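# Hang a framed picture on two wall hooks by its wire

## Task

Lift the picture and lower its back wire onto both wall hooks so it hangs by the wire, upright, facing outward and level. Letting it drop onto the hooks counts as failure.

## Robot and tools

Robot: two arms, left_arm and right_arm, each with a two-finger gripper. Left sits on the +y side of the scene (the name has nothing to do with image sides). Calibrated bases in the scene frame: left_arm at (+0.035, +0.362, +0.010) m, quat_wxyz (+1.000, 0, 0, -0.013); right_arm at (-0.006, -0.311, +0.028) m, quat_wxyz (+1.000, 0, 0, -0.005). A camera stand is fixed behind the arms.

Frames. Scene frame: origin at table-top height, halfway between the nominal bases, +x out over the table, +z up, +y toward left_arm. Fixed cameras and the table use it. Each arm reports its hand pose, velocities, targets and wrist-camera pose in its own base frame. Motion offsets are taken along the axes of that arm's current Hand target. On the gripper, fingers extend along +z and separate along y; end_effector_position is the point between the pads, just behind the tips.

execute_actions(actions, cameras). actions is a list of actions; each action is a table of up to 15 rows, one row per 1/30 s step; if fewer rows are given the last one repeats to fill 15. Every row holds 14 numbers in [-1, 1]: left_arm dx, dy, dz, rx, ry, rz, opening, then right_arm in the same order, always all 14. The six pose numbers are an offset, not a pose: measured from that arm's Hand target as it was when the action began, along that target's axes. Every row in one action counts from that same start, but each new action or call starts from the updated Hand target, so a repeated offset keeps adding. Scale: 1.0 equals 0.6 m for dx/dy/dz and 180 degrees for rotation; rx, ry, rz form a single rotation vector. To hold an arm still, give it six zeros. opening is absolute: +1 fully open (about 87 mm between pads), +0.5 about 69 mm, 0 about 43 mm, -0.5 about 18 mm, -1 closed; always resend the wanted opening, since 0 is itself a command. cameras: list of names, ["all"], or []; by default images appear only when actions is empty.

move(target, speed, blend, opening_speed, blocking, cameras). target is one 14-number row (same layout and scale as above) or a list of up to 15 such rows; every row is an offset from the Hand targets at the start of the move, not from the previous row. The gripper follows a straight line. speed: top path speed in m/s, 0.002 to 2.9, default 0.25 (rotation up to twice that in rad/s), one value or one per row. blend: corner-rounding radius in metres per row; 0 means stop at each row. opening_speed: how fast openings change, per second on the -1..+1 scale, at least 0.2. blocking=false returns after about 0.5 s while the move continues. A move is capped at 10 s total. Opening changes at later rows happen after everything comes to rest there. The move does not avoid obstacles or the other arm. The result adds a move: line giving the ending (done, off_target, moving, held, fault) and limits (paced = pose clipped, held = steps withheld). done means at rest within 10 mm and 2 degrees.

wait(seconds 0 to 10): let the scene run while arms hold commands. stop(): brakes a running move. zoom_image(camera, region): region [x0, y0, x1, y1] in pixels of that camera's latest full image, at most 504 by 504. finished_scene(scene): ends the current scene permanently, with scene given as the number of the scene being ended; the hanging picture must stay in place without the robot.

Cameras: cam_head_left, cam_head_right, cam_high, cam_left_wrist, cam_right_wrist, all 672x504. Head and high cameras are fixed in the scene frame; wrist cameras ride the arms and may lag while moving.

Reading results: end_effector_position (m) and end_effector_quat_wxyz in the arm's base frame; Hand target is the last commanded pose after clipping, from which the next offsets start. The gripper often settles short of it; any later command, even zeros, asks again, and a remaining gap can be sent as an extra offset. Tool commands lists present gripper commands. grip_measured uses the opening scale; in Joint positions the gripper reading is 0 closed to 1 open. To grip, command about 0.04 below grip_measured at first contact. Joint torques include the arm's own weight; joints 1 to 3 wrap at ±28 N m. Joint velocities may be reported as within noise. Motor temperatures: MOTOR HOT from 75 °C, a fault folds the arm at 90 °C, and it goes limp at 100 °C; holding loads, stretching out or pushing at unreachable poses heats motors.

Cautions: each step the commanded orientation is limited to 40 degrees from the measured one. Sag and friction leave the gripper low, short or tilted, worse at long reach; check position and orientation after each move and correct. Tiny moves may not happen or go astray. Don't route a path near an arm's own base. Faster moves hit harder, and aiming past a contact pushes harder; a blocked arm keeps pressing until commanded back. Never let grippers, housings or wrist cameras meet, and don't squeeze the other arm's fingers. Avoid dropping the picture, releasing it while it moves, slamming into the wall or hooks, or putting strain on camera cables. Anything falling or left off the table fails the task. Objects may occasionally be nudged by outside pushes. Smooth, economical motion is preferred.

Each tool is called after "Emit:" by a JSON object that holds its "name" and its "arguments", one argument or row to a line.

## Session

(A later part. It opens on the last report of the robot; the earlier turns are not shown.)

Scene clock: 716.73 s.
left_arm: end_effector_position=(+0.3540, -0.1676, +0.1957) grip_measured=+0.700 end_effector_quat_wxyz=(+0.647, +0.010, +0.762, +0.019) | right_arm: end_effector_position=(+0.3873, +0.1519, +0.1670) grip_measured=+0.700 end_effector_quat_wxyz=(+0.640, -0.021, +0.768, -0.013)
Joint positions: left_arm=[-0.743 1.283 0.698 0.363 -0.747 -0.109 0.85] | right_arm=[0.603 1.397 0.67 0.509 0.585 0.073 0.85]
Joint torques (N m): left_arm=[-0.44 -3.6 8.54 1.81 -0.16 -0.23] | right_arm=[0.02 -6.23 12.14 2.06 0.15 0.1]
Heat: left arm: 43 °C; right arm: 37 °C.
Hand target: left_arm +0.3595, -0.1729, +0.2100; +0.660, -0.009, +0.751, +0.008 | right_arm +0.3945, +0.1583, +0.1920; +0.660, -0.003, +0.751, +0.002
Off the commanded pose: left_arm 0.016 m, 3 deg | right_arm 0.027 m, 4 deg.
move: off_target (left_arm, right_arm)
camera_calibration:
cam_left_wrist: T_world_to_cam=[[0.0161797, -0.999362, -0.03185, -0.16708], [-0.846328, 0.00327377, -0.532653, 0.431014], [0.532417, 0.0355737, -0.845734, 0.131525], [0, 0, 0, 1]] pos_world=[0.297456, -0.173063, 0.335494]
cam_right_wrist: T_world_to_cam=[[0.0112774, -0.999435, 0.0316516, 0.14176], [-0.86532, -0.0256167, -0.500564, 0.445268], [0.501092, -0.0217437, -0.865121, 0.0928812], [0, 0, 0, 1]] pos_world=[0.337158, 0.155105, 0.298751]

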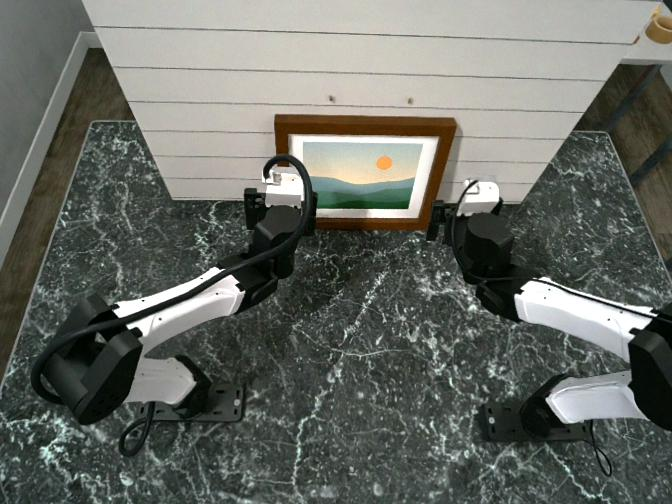

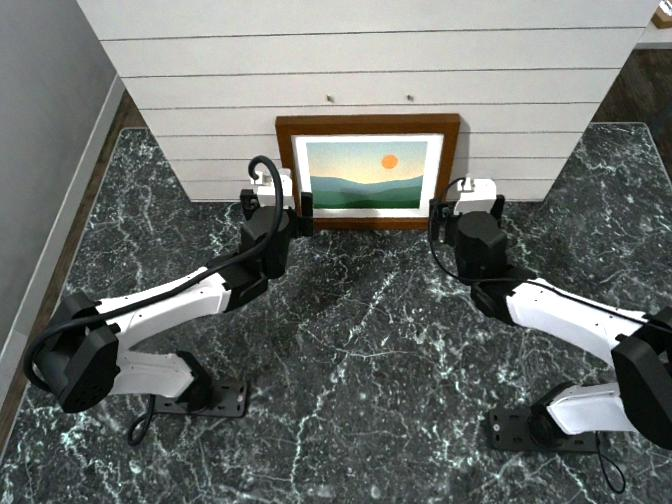

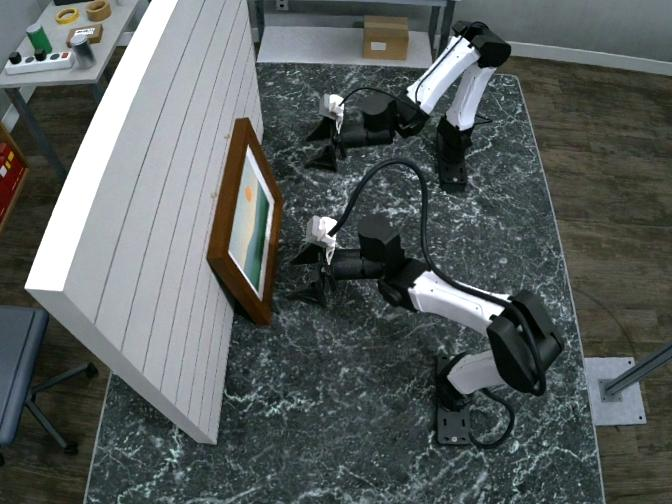

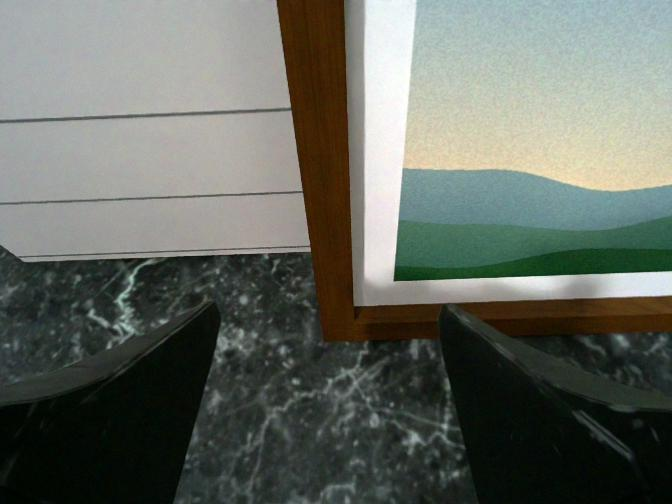

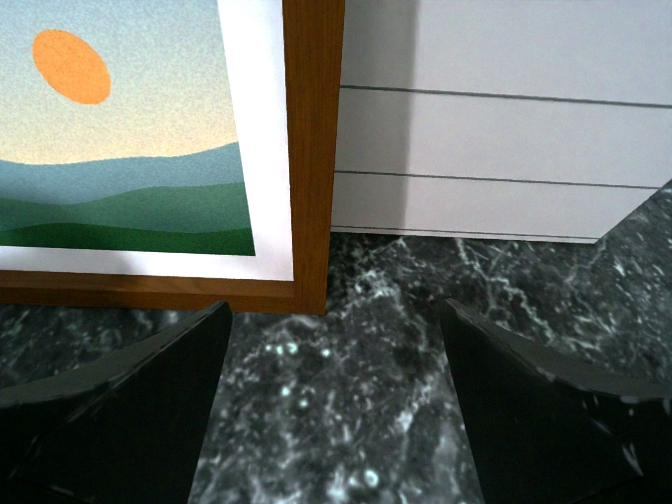

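Emit:
{"name": "move", "arguments": {
  "target": [-0.0407,0.0033,0.1192,0,0,0,0.7,-0.059,0.0263,0.1308,0,0,0,0.7],
  "speed": 0.1,
  "cameras": ["all"]
}}

Scene clock: 727.63 s.
left_arm: end_effector_position=(+0.4247, -0.1638, +0.2114) grip_measured=+0.700 end_effector_quat_wxyz=(+0.646, -0.006, +0.763, +0.019) | right_arm: end_effector_position=(+0.4670, +0.1707, +0.2009) grip_measured=+0.700 end_effector_quat_wxyz=(+0.647, -0.008, +0.762, -0.005)
Joint positions: left_arm=[-0.585 1.489 0.924 0.364 -0.613 -0.095 0.85] | right_arm=[0.518 1.641 1.025 0.43 0.509 0.073 0.85]
Joint torques (N m): left_arm=[0.36 -5.24 8.58 1.93 0.13 -0.02] | right_arm=[-0.91 -6.5 12.56 2.09 -0.05 -0.07]
Heat: left arm: 42 °C; right arm: 38 °C.
Hand target: left_arm +0.4336, -0.1690, +0.2250; +0.660, -0.009, +0.751, +0.008 | right_arm +0.4768, +0.1747, +0.2170; +0.660, -0.003, +0.751, +0.002
Off the commanded pose: left_arm 0.017 m, 2 deg | right_arm 0.019 m, 2 deg.
move: off_target (left_arm, right_arm)
camera_calibration:
cam_left_wrist: T_world_to_cam=[[0.0411736, -0.99909, -0.0111441, -0.179003], [-0.8468, -0.0289733, -0.531121, 0.493961], [0.530315, 0.031305, -0.847223, 0.107538], [0, 0, 0, 1]] pos_world=[0.368628, -0.167895, 0.351467]
cam_right_wrist: T_world_to_cam=[[0.00104184, -0.999997, 0.00209938, 0.169257], [-0.856139, -0.0019768, -0.516742, 0.526672], [0.516744, -0.00125899, -0.856139, 0.0700695], [0, 0, 0, 1]] pos_world=[0.41452, 0.170386, 0.331787]

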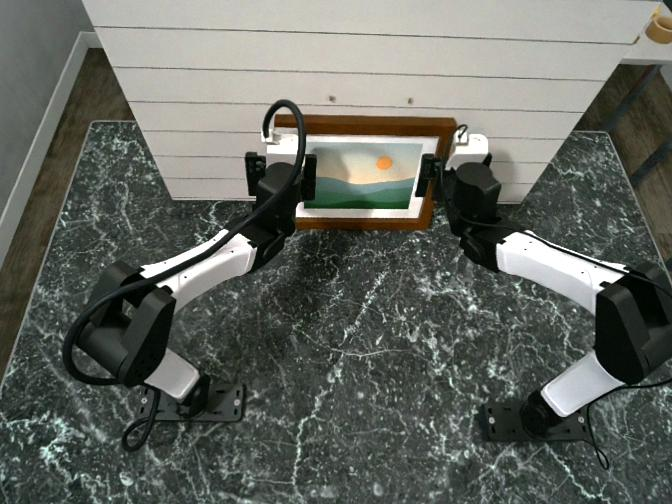

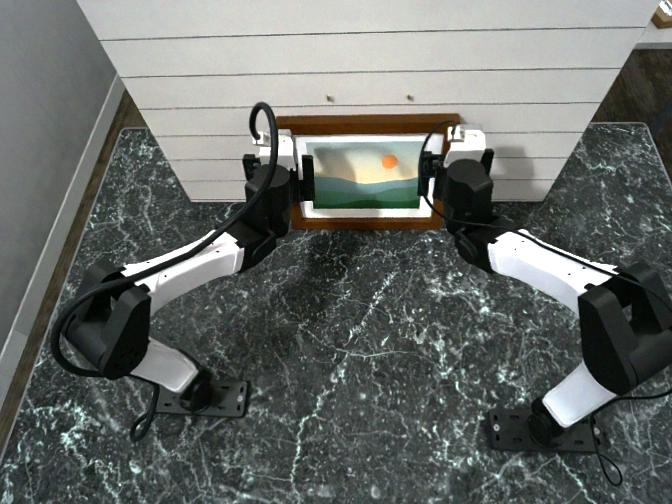

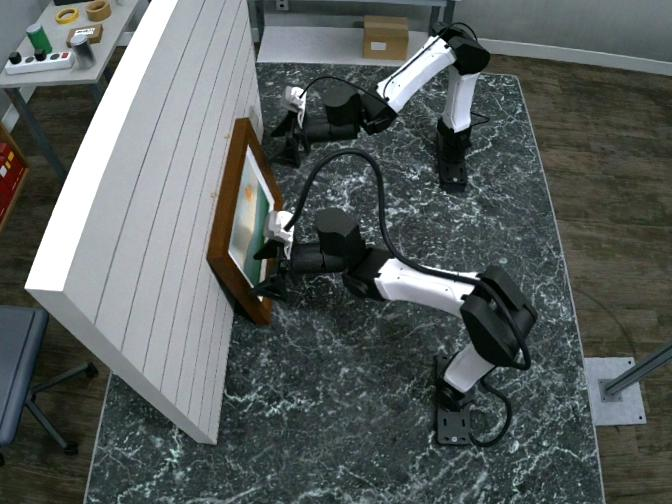

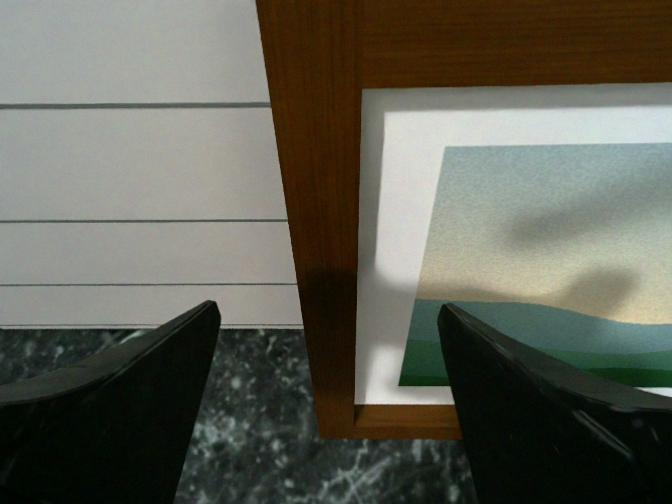

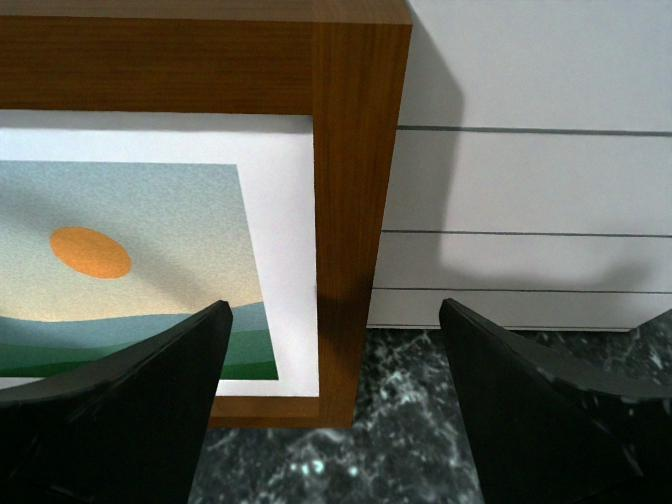

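Emit:
{"name": "move", "arguments": {
  "target": [0,0,0.03,0,0,0,0.7,0,0,0.03,0,0,0,0.7],
  "speed": 0.03,
  "cameras": ["cam_left_wrist","cam_right_wrist","cam_high"]
}}

Emit:
{"name": "zoom_image", "arguments": {
  "camera": "cam_high",
  "region": [200, 100, 300, 340]
}}

Scene clock: 736.63 s.
left_arm: end_effector_position=(+0.4414, -0.1635, +0.2075) grip_measured=+0.700 end_effector_quat_wxyz=(+0.643, -0.005, +0.765, +0.020) | right_arm: end_effector_position=(+0.4838, +0.1713, +0.1974) grip_measured=+0.700 end_effector_quat_wxyz=(+0.645, -0.007, +0.764, -0.005)
Joint positions: left_arm=[-0.555 1.548 0.97 0.371 -0.583 -0.09 0.85] | right_arm=[0.495 1.701 1.081 0.429 0.486 0.073 0.85]
Joint torques (N m): left_arm=[0.43 -5.74 8.54 2.02 0.13 -0.01] | right_arm=[-1.02 -6.98 12.64 2.15 -0.06 -0.11]
Heat: left arm: 42 °C; right arm: 39 °C.
Hand target: left_arm +0.4514, -0.1685, +0.2226; +0.660, -0.009, +0.751, +0.009 | right_arm +0.4946, +0.1749, +0.2146; +0.660, -0.003, +0.751, +0.002
Off the commanded pose: left_arm 0.019 m, 3 deg | right_arm 0.021 m, 2 deg.
move: off_target (left_arm, right_arm)
camera_calibration:
cam_left_wrist: T_world_to_cam=[[0.0407791, -0.999064, -0.0144493, -0.178477], [-0.850956, -0.0271474, -0.524535, 0.506742], [0.523652, 0.0336858, -0.851266, 0.0995577], [0, 0, 0, 1]] pos_world=[0.38636, -0.167906, 0.347975]
cam_right_wrist: T_world_to_cam=[[0.000976461, -0.999999, 0.000292623, 0.170373], [-0.85891, -0.000988552, -0.512126, 0.539491], [0.512126, 0.000248735, -0.85891, 0.0609345], [0, 0, 0, 1]] pos_world=[0.432001, 0.170892, 0.328575]
Images, in order (width x height): cam_high 672x504, cam_left_wrist 672x504, cam_right_wrist 672x504.

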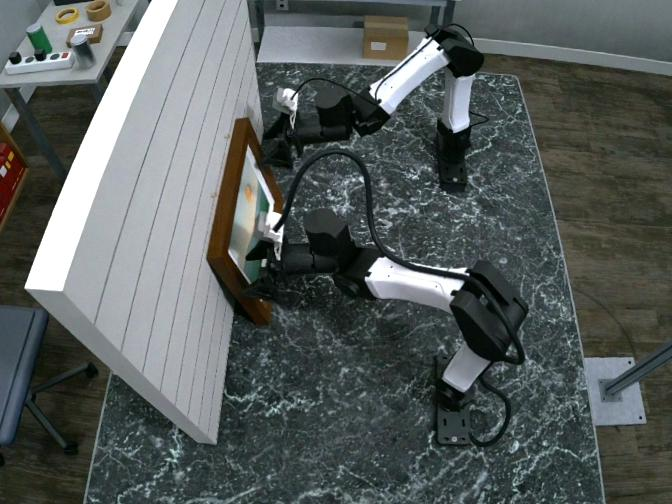

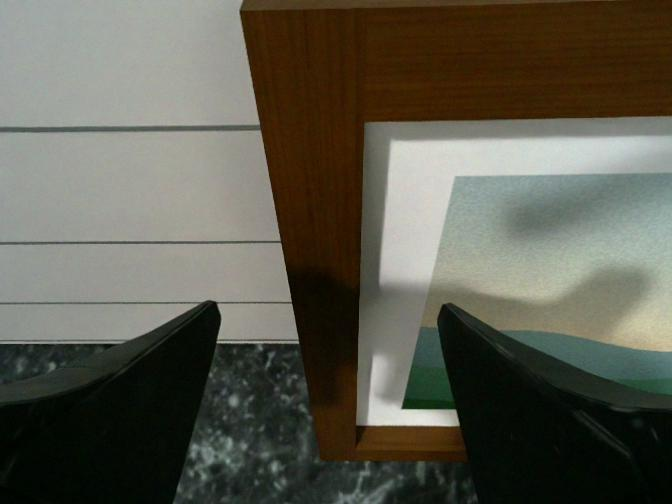

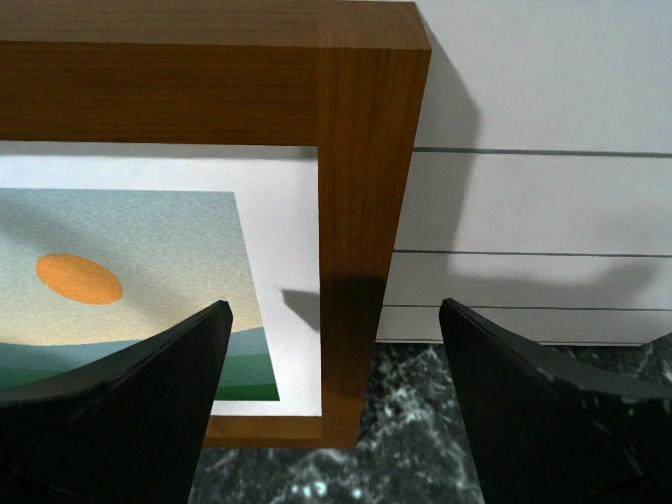

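Scaled by 2.100 from the camera's 672x504 image, which has a finer 960x720 frame.

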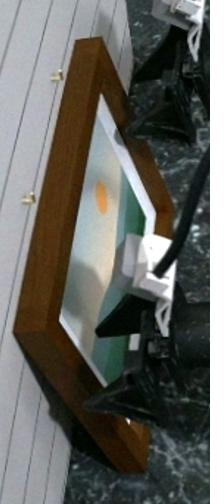

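Emit:
{"name": "move", "arguments": {
  "target": [-0.008,0,0.04,0,0,0,0.7,-0.008,0,0.04,0,0,0,0.7],
  "speed": 0.03,
  "cameras": ["cam_left_wrist","cam_right_wrist","cam_high"]
}}

Emit:
{"name": "zoom_image", "arguments": {
  "camera": "cam_high",
  "region": [200, 100, 300, 340]
}}

Scene clock: 744.87 s.
left_arm: end_effector_position=(+0.4658, -0.1637, +0.2108) grip_measured=+0.700 end_effector_quat_wxyz=(+0.645, -0.007, +0.764, +0.018) | right_arm: end_effector_position=(+0.5079, +0.1722, +0.2010) grip_measured=+0.700 end_effector_quat_wxyz=(+0.647, -0.004, +0.763, -0.002)
Joint positions: left_arm=[-0.517 1.623 1.054 0.372 -0.546 -0.084 0.85] | right_arm=[0.467 1.774 1.179 0.413 0.459 0.073 0.85]
Joint torques (N m): left_arm=[0.47 -6.27 8.66 1.99 0.14 -0.01] | right_arm=[-1.1 -7.35 12.82 2.14 -0.07 -0.14]
Heat: left arm: 41 °C; right arm: 40 °C.
Hand target: left_arm +0.4758, -0.1679, +0.2241; +0.660, -0.010, +0.752, +0.008 | right_arm +0.5190, +0.1751, +0.2164; +0.660, -0.003, +0.751, +0.002
Off the commanded pose: left_arm 0.017 m, 2 deg | right_arm 0.019 m, 2 deg.
move: off_target (left_arm, right_arm)
camera_calibration:
cam_left_wrist: T_world_to_cam=[[0.0401447, -0.999153, -0.00907993, -0.180522], [-0.848661, -0.0292988, -0.528125, 0.528522], [0.527411, 0.0289072, -0.849118, 0.0865358], [0, 0, 0, 1]] pos_world=[0.410143, -0.167385, 0.350966]
cam_right_wrist: T_world_to_cam=[[-0.000520187, -0.999977, -0.00683476, 0.173415], [-0.856792, 0.00397011, -0.515647, 0.560875], [0.515662, 0.00558773, -0.856774, 0.048536], [0, 0, 0, 1]] pos_world=[0.455615, 0.170913, 0.331983]
Images, in order (width x height): cam_high 672x504, cam_left_wrist 672x504, cam_right_wrist 672x504.

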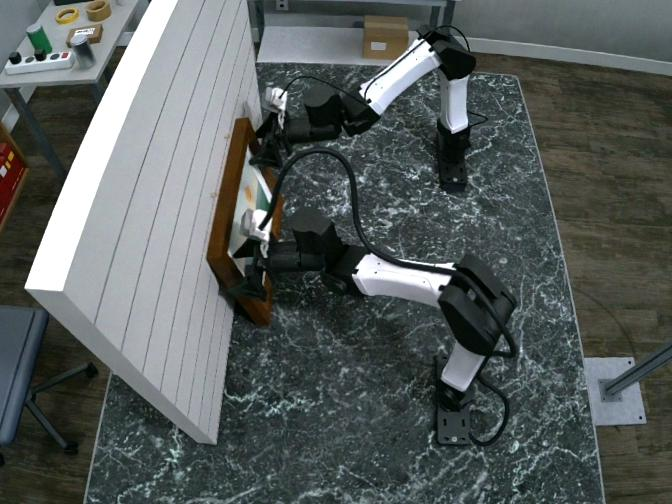

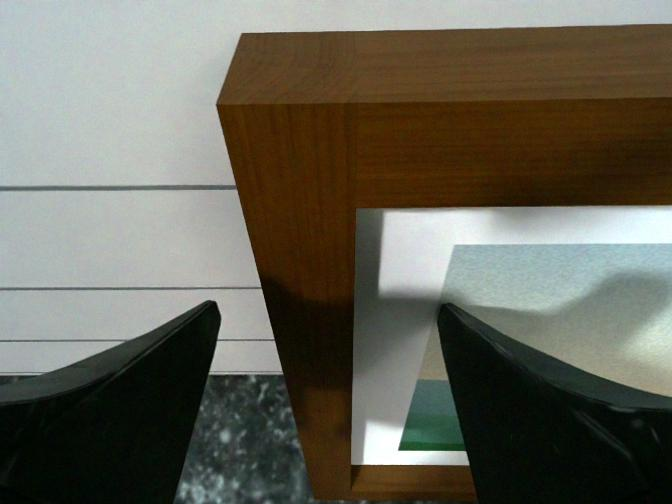

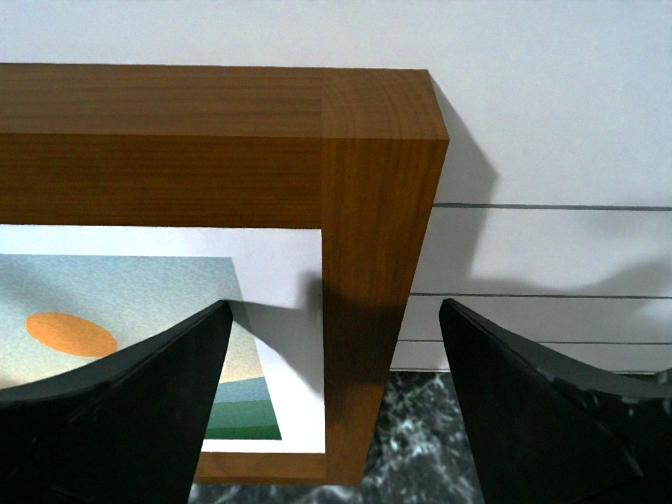

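Scaled by 2.100 from the camera's 672x504 image, which has a finer 960x720 frame.

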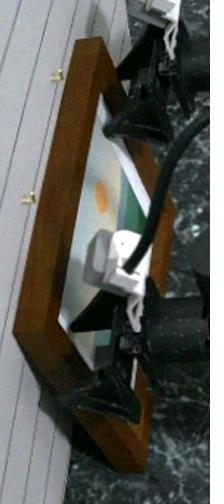

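Emit:
{"name": "move", "arguments": {
  "target": [
    [-0.002,0,0.015,0,0,0,0.7,-0.002,0,0.015,0,0,0,0.7],
    [-0.002,0,0.015,0,0,0,-0.9,-0.002,0,0.015,0,0,0,-0.9]
  ],
  "speed": 0.03,
  "opening_speed": 0.6,
  "cameras": ["cam_left_wrist","cam_right_wrist","cam_high"]
}}

Emit:
{"name": "zoom_image", "arguments": {
  "camera": "cam_high",
  "region": [200, 100, 300, 340]
}}

Scene clock: 753.57 s.
left_arm: end_effector_position=(+0.4689, -0.1718, +0.2102) grip_measured=+0.179 end_effector_quat_wxyz=(+0.639, +0.016, +0.769, +0.007) | right_arm: end_effector_position=(+0.5103, +0.1790, +0.2005) grip_measured=+0.220 end_effector_quat_wxyz=(+0.639, -0.024, +0.769, +0.007)
Joint positions: left_arm=[-0.514 1.635 1.08 0.345 -0.496 -0.069 0.589] | right_arm=[0.464 1.784 1.208 0.373 0.415 0.062 0.61]
Joint torques (N m): left_arm=[1.21 -5.24 8.9 2.24 -0.18 -0.13] | right_arm=[-1.81 -5.94 13.29 2.53 0.28 -0.05]
Heat: left arm: 41 °C; right arm: 42 °C.
Hand target: left_arm +0.4848, -0.1677, +0.2242; +0.660, -0.009, +0.752, +0.008 | right_arm +0.5282, +0.1750, +0.2164; +0.660, -0.003, +0.751, +0.002
Off the commanded pose: left_arm 0.022 m, 4 deg | right_arm 0.024 m, 4 deg.
move: off_target (left_arm, right_arm); target 2's new opening was sent with right_arm's hand 0.025 m and 3 deg from that target
camera_calibration:
cam_left_wrist: T_world_to_cam=[[-0.00806776, -0.999746, -0.0210671, -0.163709], [-0.857693, 0.0177496, -0.513855, 0.540013], [0.514098, 0.0139234, -0.857618, 0.0901924], [0, 0, 0, 1]] pos_world=[0.415477, -0.174509, 0.35139]
cam_right_wrist: T_world_to_cam=[[0.0413174, -0.999136, 0.00438594, 0.156416], [-0.866526, -0.0380182, -0.497682, 0.57148], [0.497419, 0.0167624, -0.867348, 0.0562747], [0, 0, 0, 1]] pos_world=[0.460747, 0.177064, 0.332539]
Images, in order (width x height): cam_high 672x504, cam_left_wrist 672x504, cam_right_wrist 672x504.

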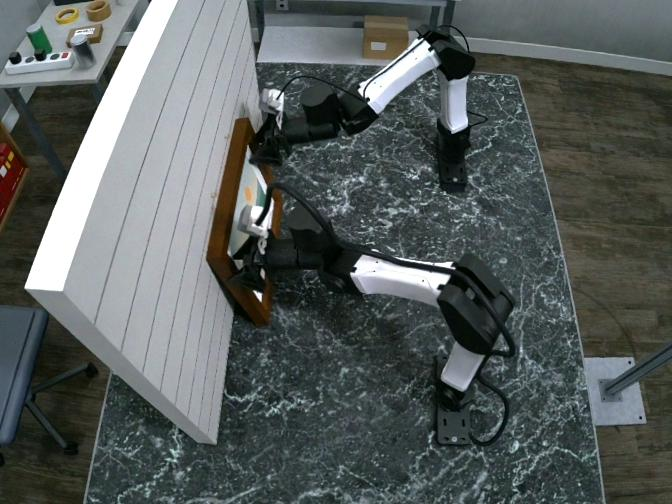

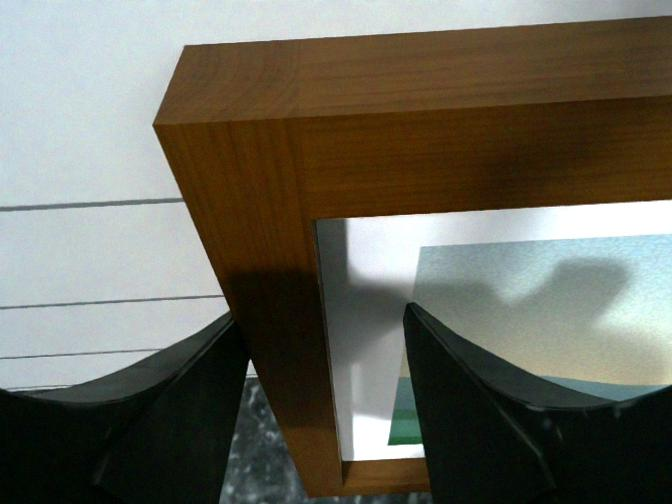

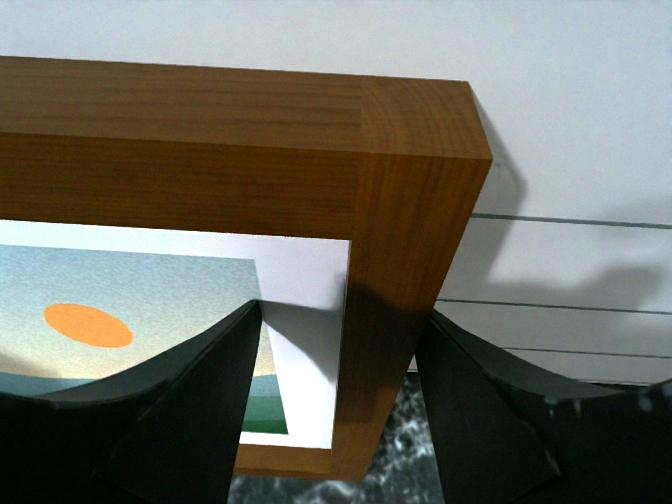

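Scaled by 2.100 from the camera's 672x504 image, which has a finer 960x720 frame.

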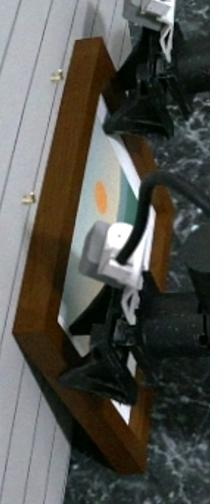

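Emit:
{"name": "move", "arguments": {
  "target": [0,0.028,0,0,0,0,-0.9,0,-0.028,0,0,0,0,-0.9],
  "speed": 0.04,
  "cameras": ["cam_left_wrist","cam_right_wrist"]
}}

Scene clock: 761.37 s.
left_arm: end_effector_position=(+0.4690, -0.1619, +0.2114) grip_measured=-0.177 end_effector_quat_wxyz=(+0.632, +0.018, +0.775, +0.005) | right_arm: end_effector_position=(+0.5106, +0.1713, +0.2013) grip_measured=-0.056 end_effector_quat_wxyz=(+0.633, -0.028, +0.774, +0.010)
Joint positions: left_arm=[-0.485 1.615 1.08 0.309 -0.46 -0.069 0.412] | right_arm=[0.44 1.769 1.208 0.346 0.379 0.06 0.472]
Joint torques (N m): left_arm=[2.15 -6 6.52 2.63 -0.14 -0.08] | right_arm=[-3.21 -6.84 10.28 2.94 0.27 -0.09]
Motor temperatures (°C): left_arm=[24 41 42 31 23 19 22] | right_arm=[20 32 44 33 21 21 21]
Heat: left arm: 42 °C; right arm: 44 °C.
Hand target: left_arm +0.4844, -0.1508, +0.2242; +0.660, -0.010, +0.752, +0.009 | right_arm +0.5283, +0.1582, +0.2165; +0.660, -0.003, +0.751, +0.002
Off the commanded pose: left_arm 0.023 m, 5 deg | right_arm 0.027 m, 5 deg.
move: off_target (left_arm, right_arm)
camera_calibration:
cam_left_wrist: T_world_to_cam=[[-0.0144529, -0.999666, -0.0214392, -0.150636], [-0.866419, 0.0232234, -0.498778, 0.542207], [0.499109, 0.0113665, -0.866465, 0.0994689], [0, 0, 0, 1]] pos_world=[0.417956, -0.164309, 0.353398]
cam_right_wrist: T_world_to_cam=[[0.0530553, -0.998583, 0.00404921, 0.142726], [-0.873334, -0.0483662, -0.484714, 0.574552], [0.484224, 0.0221803, -0.874663, 0.0642437], [0, 0, 0, 1]] pos_world=[0.463095, 0.168887, 0.334107]
Images, in order (width x height): cam_left_wrist 672x504, cam_right_wrist 672x504.

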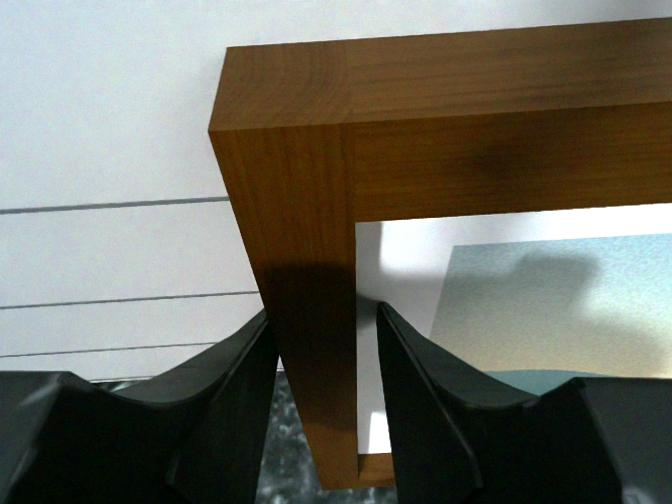

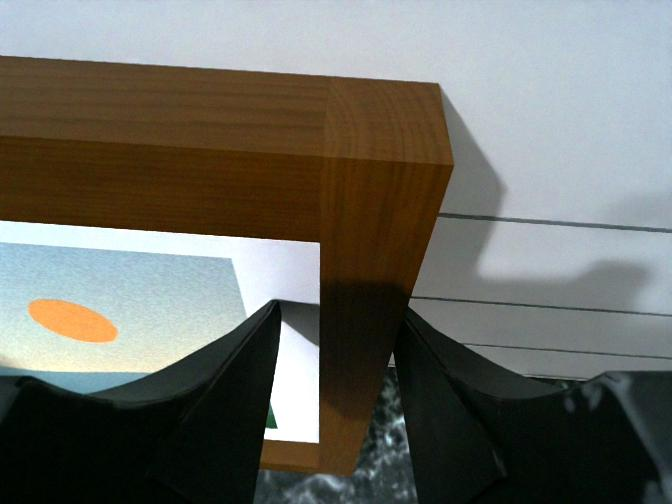

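Emit:
{"name": "move", "arguments": {
  "target": [0,0.013,0,0,0,0,-0.9,0,-0.024,0,0,0,0,-0.9],
  "speed": 0.04,
  "cameras": ["cam_left_wrist","cam_right_wrist","cam_high"]
}}

Emit:
{"name": "zoom_image", "arguments": {
  "camera": "cam_high",
  "region": [200, 100, 300, 340]
}}

Scene clock: 769.80 s.
left_arm: end_effector_position=(+0.4686, -0.1579, +0.2114) grip_measured=-0.330 end_effector_quat_wxyz=(+0.633, +0.017, +0.774, +0.003) | right_arm: end_effector_position=(+0.5108, +0.1645, +0.2022) grip_measured=-0.312 end_effector_quat_wxyz=(+0.627, -0.034, +0.778, +0.018)
Joint positions: left_arm=[-0.474 1.606 1.069 0.314 -0.447 -0.07 0.335] | right_arm=[0.415 1.755 1.208 0.319 0.334 0.06 0.344]
Joint torques (N m): left_arm=[2.78 -6.24 6.27 2.61 -0.09 -0.04] | right_arm=[-4.01 -7.36 7.98 3.28 0.38 -0.12]
Heat: left arm: 42 °C; right arm: 44 °C.
Hand target: left_arm +0.4842, -0.1432, +0.2242; +0.660, -0.010, +0.752, +0.008 | right_arm +0.5284, +0.1439, +0.2165; +0.660, -0.003, +0.751, +0.002
Off the commanded pose: left_arm 0.025 m, 5 deg | right_arm 0.031 m, 6 deg.
move: off_target (left_arm, right_arm)
camera_calibration:
cam_left_wrist: T_world_to_cam=[[-0.0159355, -0.999726, -0.0171478, -0.146936], [-0.865688, 0.0223767, -0.500083, 0.541595], [0.50033, 0.0068756, -0.865808, 0.0982532], [0, 0, 0, 1]] pos_world=[0.417352, -0.159691, 0.353391]
cam_right_wrist: T_world_to_cam=[[0.0711357, -0.997467, -0.00036674, 0.12735], [-0.879579, -0.062555, -0.471623, 0.577672], [0.470405, 0.0338718, -0.8818, 0.0716556], [0, 0, 0, 1]] pos_world=[0.465342, 0.160737, 0.335676]
Images, in order (width x height): cam_high 672x504, cam_left_wrist 672x504, cam_right_wrist 672x504.

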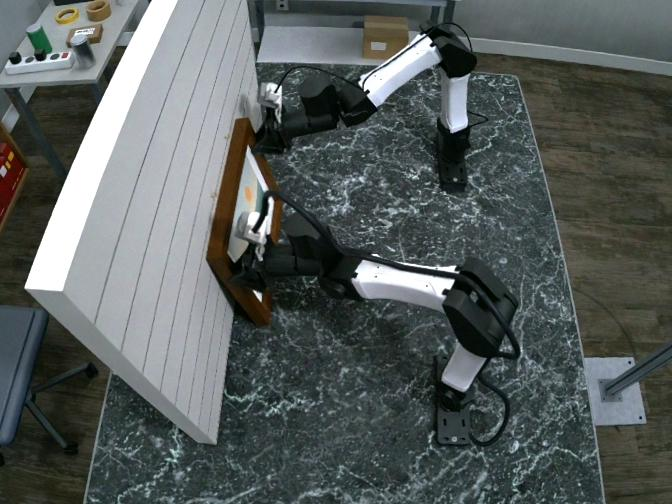

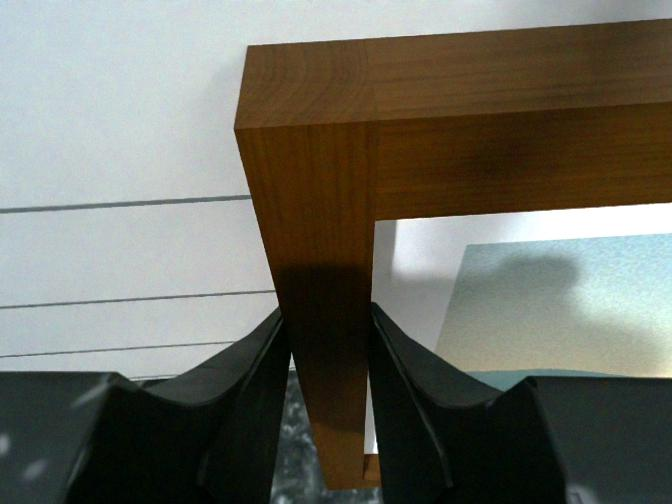

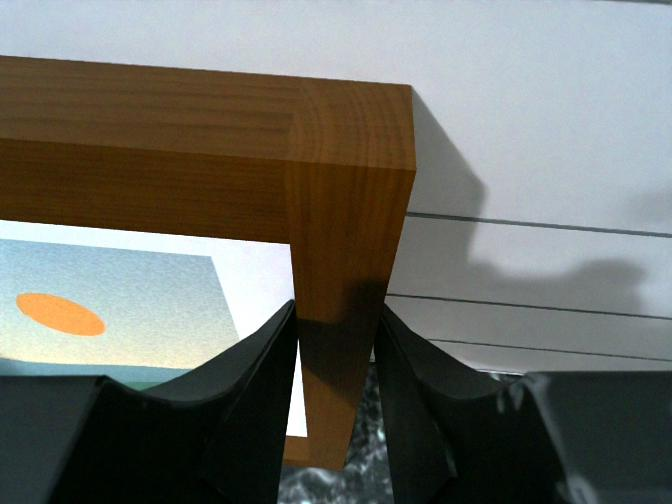

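Scaled by 2.100 from the camera's 672x504 image, which has a finer 960x720 frame.

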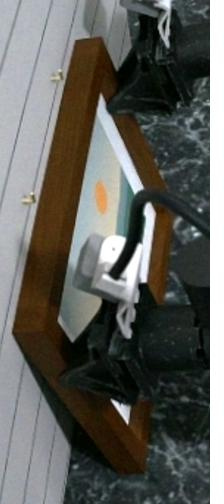

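Emit:
{"name": "move", "arguments": {
  "target": [-0.0905,0,-0.079,0,0,0,-0.9,-0.0905,0,-0.079,0,0,0,-0.9],
  "speed": 0.05,
  "cameras": ["all"]
}}

Emit:
{"name": "zoom_image", "arguments": {
  "camera": "cam_high",
  "region": [190, 70, 330, 330]
}}

Scene clock: 779.97 s.
left_arm: end_effector_position=(+0.4367, -0.1575, +0.2186) grip_measured=-0.331 end_effector_quat_wxyz=(+0.598, +0.022, +0.801, +0.000) | right_arm: end_effector_position=(+0.4802, +0.1648, +0.2091) grip_measured=-0.342 end_effector_quat_wxyz=(+0.593, -0.040, +0.804, +0.022)
Joint positions: left_arm=[-0.503 1.501 1.081 0.099 -0.455 -0.117 0.334] | right_arm=[0.437 1.655 1.205 0.131 0.334 0.094 0.329]
Joint torques (N m): left_arm=[0.54 -12.18 10.15 2.23 -0.57 0.25] | right_arm=[-1.98 -14.69 11.12 2.86 0.86 -0.32]
Heat: left arm: 42 °C; right arm: 43 °C.
Hand target: left_arm +0.4443, -0.1442, +0.2843; +0.660, -0.010, +0.751, +0.008 | right_arm +0.4884, +0.1435, +0.2762; +0.660, -0.003, +0.751, +0.002
Off the commanded pose: left_arm 0.067 m, 10 deg | right_arm 0.071 m, 11 deg.
move: off_target (left_arm, right_arm)
camera_calibration:
cam_left_wrist: T_world_to_cam=[[-0.0279337, -0.999464, -0.0170986, -0.141661], [-0.905569, 0.0325452, -0.42295, 0.519776], [0.423279, 0.00366936, -0.905992, 0.162354], [0, 0, 0, 1]] pos_world=[0.398015, -0.159097, 0.364508]
cam_right_wrist: T_world_to_cam=[[0.0847476, -0.996399, -0.00255643, 0.123617], [-0.915748, -0.0768762, -0.394329, 0.557651], [0.392713, 0.0357595, -0.918966, 0.136893], [0, 0, 0, 1]] pos_world=[0.446432, 0.161147, 0.346014]

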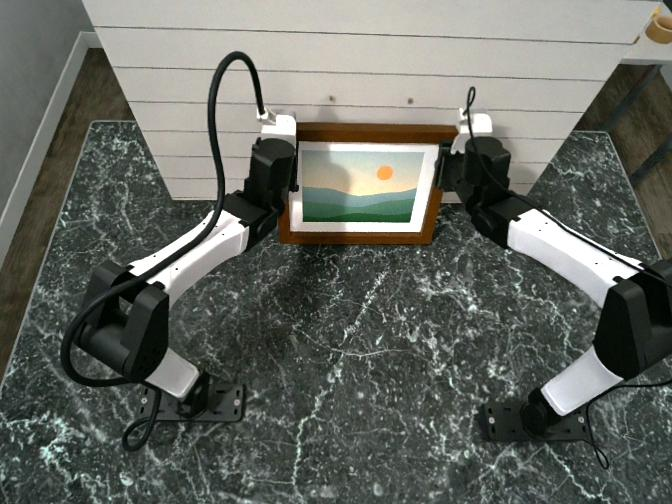

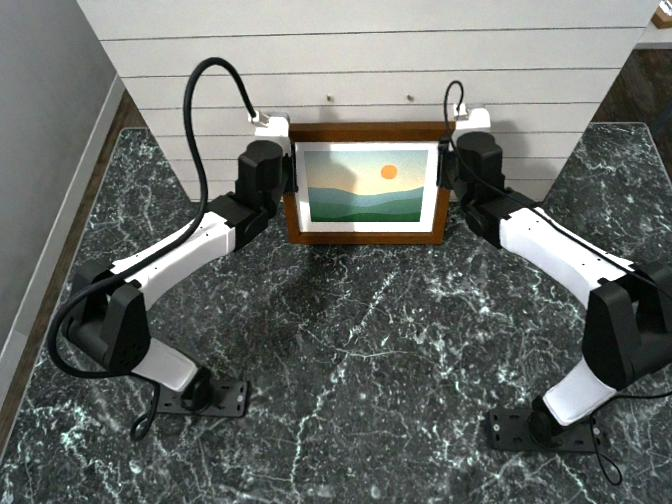

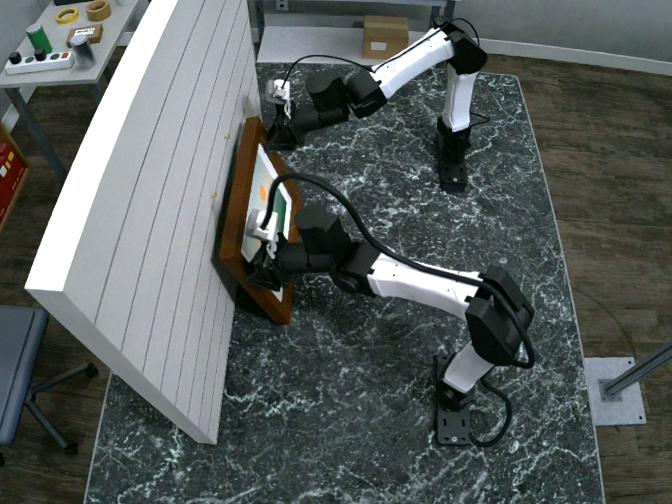

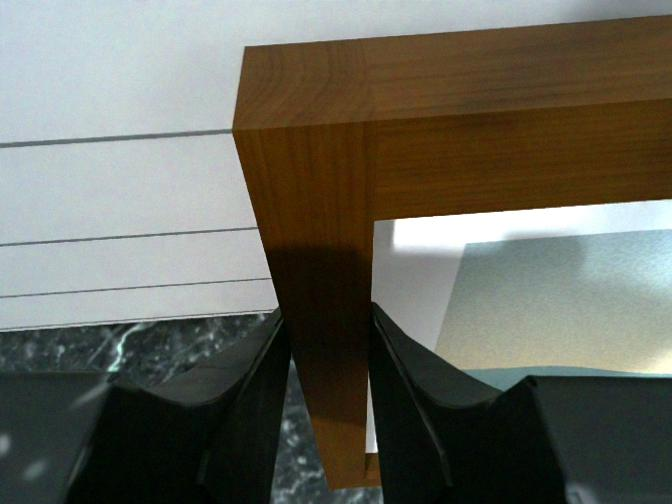

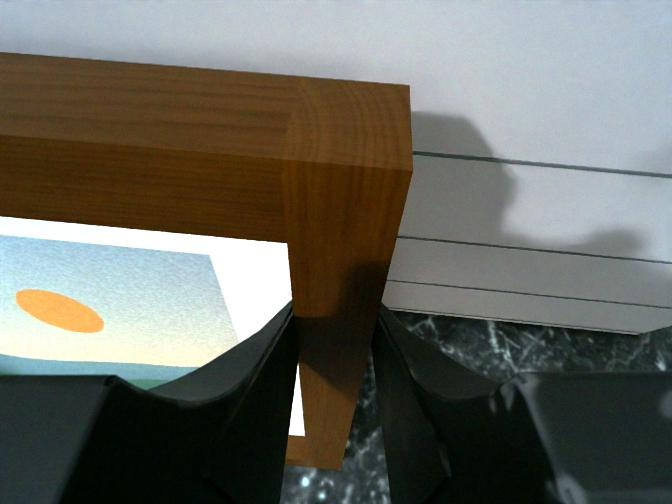

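Scaled by 1.938 from the camera's 672x504 image, which has a finer 960x720 frame.

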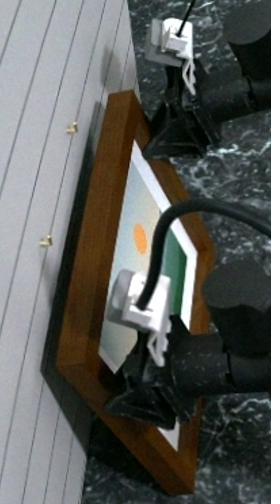

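Emit:
{"name": "move", "arguments": {
  "target": [-0.312,0,-0.0573,0,-0.067,0,-1,-0.312,0,-0.0573,0,-0.067,0,-1],
  "speed": 0.1,
  "cameras": ["all"]
}}

Emit:
{"name": "zoom_image", "arguments": {
  "camera": "cam_high",
  "region": [190, 0, 330, 260]
}}

Scene clock: 789.87 s.
left_arm: end_effector_position=(+0.4329, -0.1577, +0.4227) grip_measured=-0.333 end_effector_quat_wxyz=(+0.688, +0.027, +0.725, +0.007) | right_arm: end_effector_position=(+0.4727, +0.1629, +0.4083) grip_measured=-0.342 end_effector_quat_wxyz=(+0.683, -0.036, +0.729, +0.021)
Joint positions: left_arm=[-0.538 1.487 1.661 -0.235 -0.511 0.018 0.334] | right_arm=[0.462 1.595 1.718 -0.194 0.382 0.009 0.329]
Joint torques (N m): left_arm=[0.62 -7.31 10.06 2.51 -0.34 0.17] | right_arm=[-1.95 -8.13 14.94 2.96 0.61 -0.43]
Heat: left arm: 45 °C; right arm: 43 °C.
Hand target: left_arm +0.4345, -0.1444, +0.4743; +0.735, -0.009, +0.678, +0.009 | right_arm +0.4785, +0.1438, +0.4665; +0.735, -0.003, +0.678, +0.003
Off the commanded pose: left_arm 0.053 m, 9 deg | right_arm 0.061 m, 9 deg.
move: off_target (left_arm, right_arm)
camera_calibration:
cam_left_wrist: T_world_to_cam=[[-0.0238589, -0.999051, -0.0364365, -0.132034], [-0.78233, 0.0413497, -0.621491, 0.634552], [0.622408, 0.0136773, -0.782574, 0.212073], [0, 0, 0, 1]] pos_world=[0.361283, -0.161048, 0.55552]
cam_right_wrist: T_world_to_cam=[[0.0789808, -0.996874, 0.00195096, 0.123816], [-0.799964, -0.0645474, -0.596566, 0.654945], [0.594827, 0.0455565, -0.802562, 0.178229], [0, 0, 0, 1]] pos_world=[0.408138, 0.157585, 0.533516]

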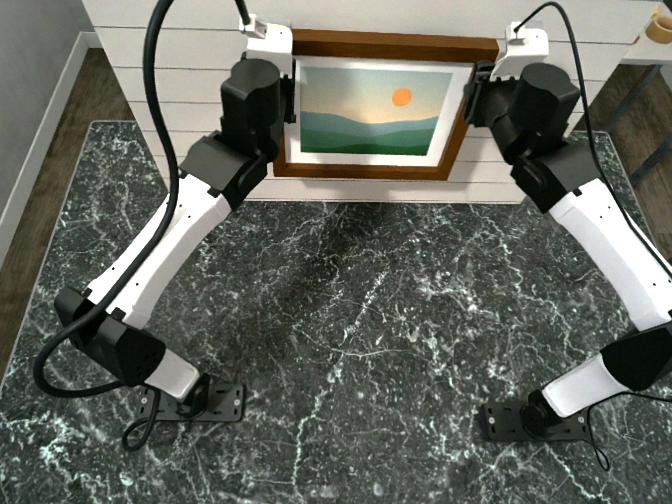

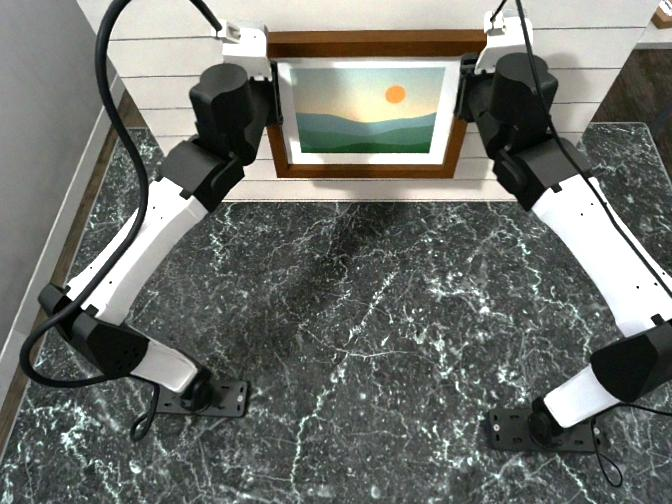

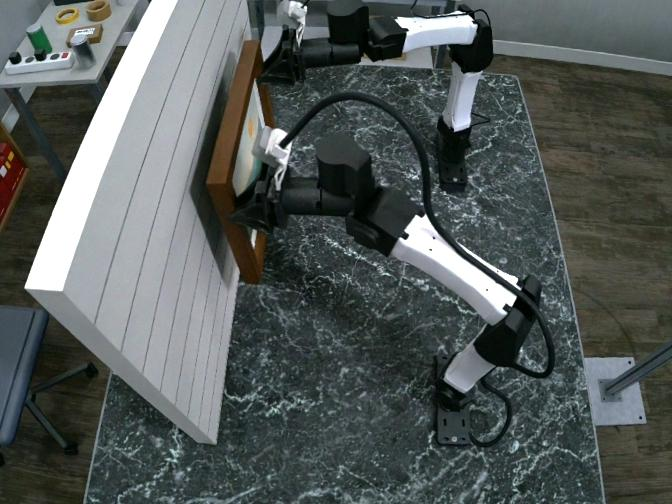

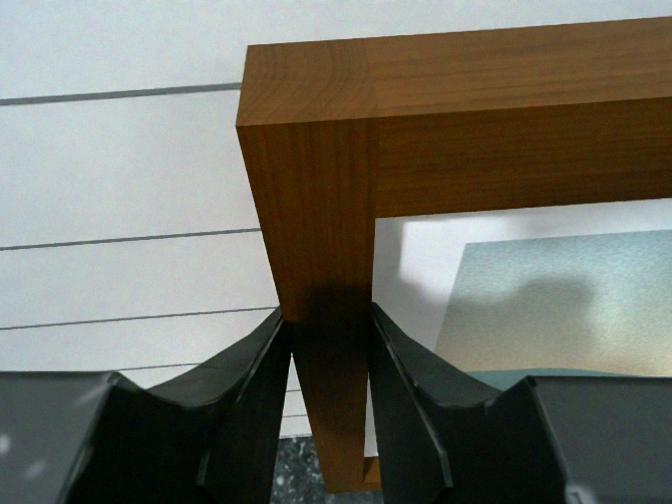

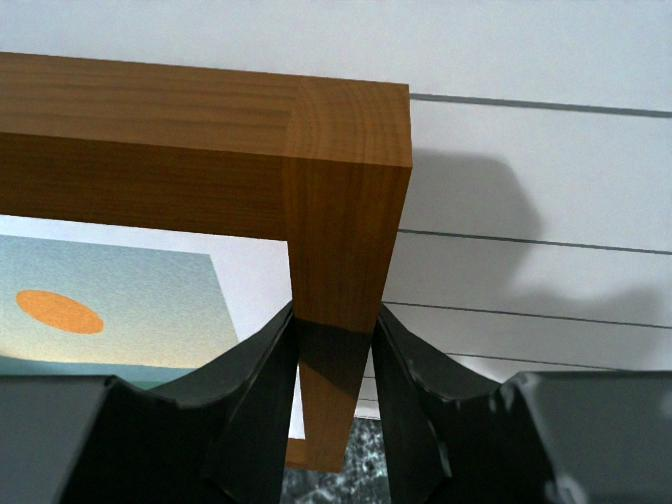

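Scaled by 1.938 from the camera's 672x504 image, which has a finer 960x720 frame.

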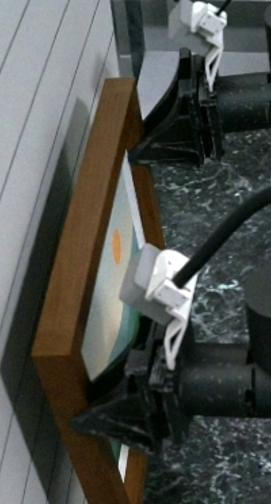

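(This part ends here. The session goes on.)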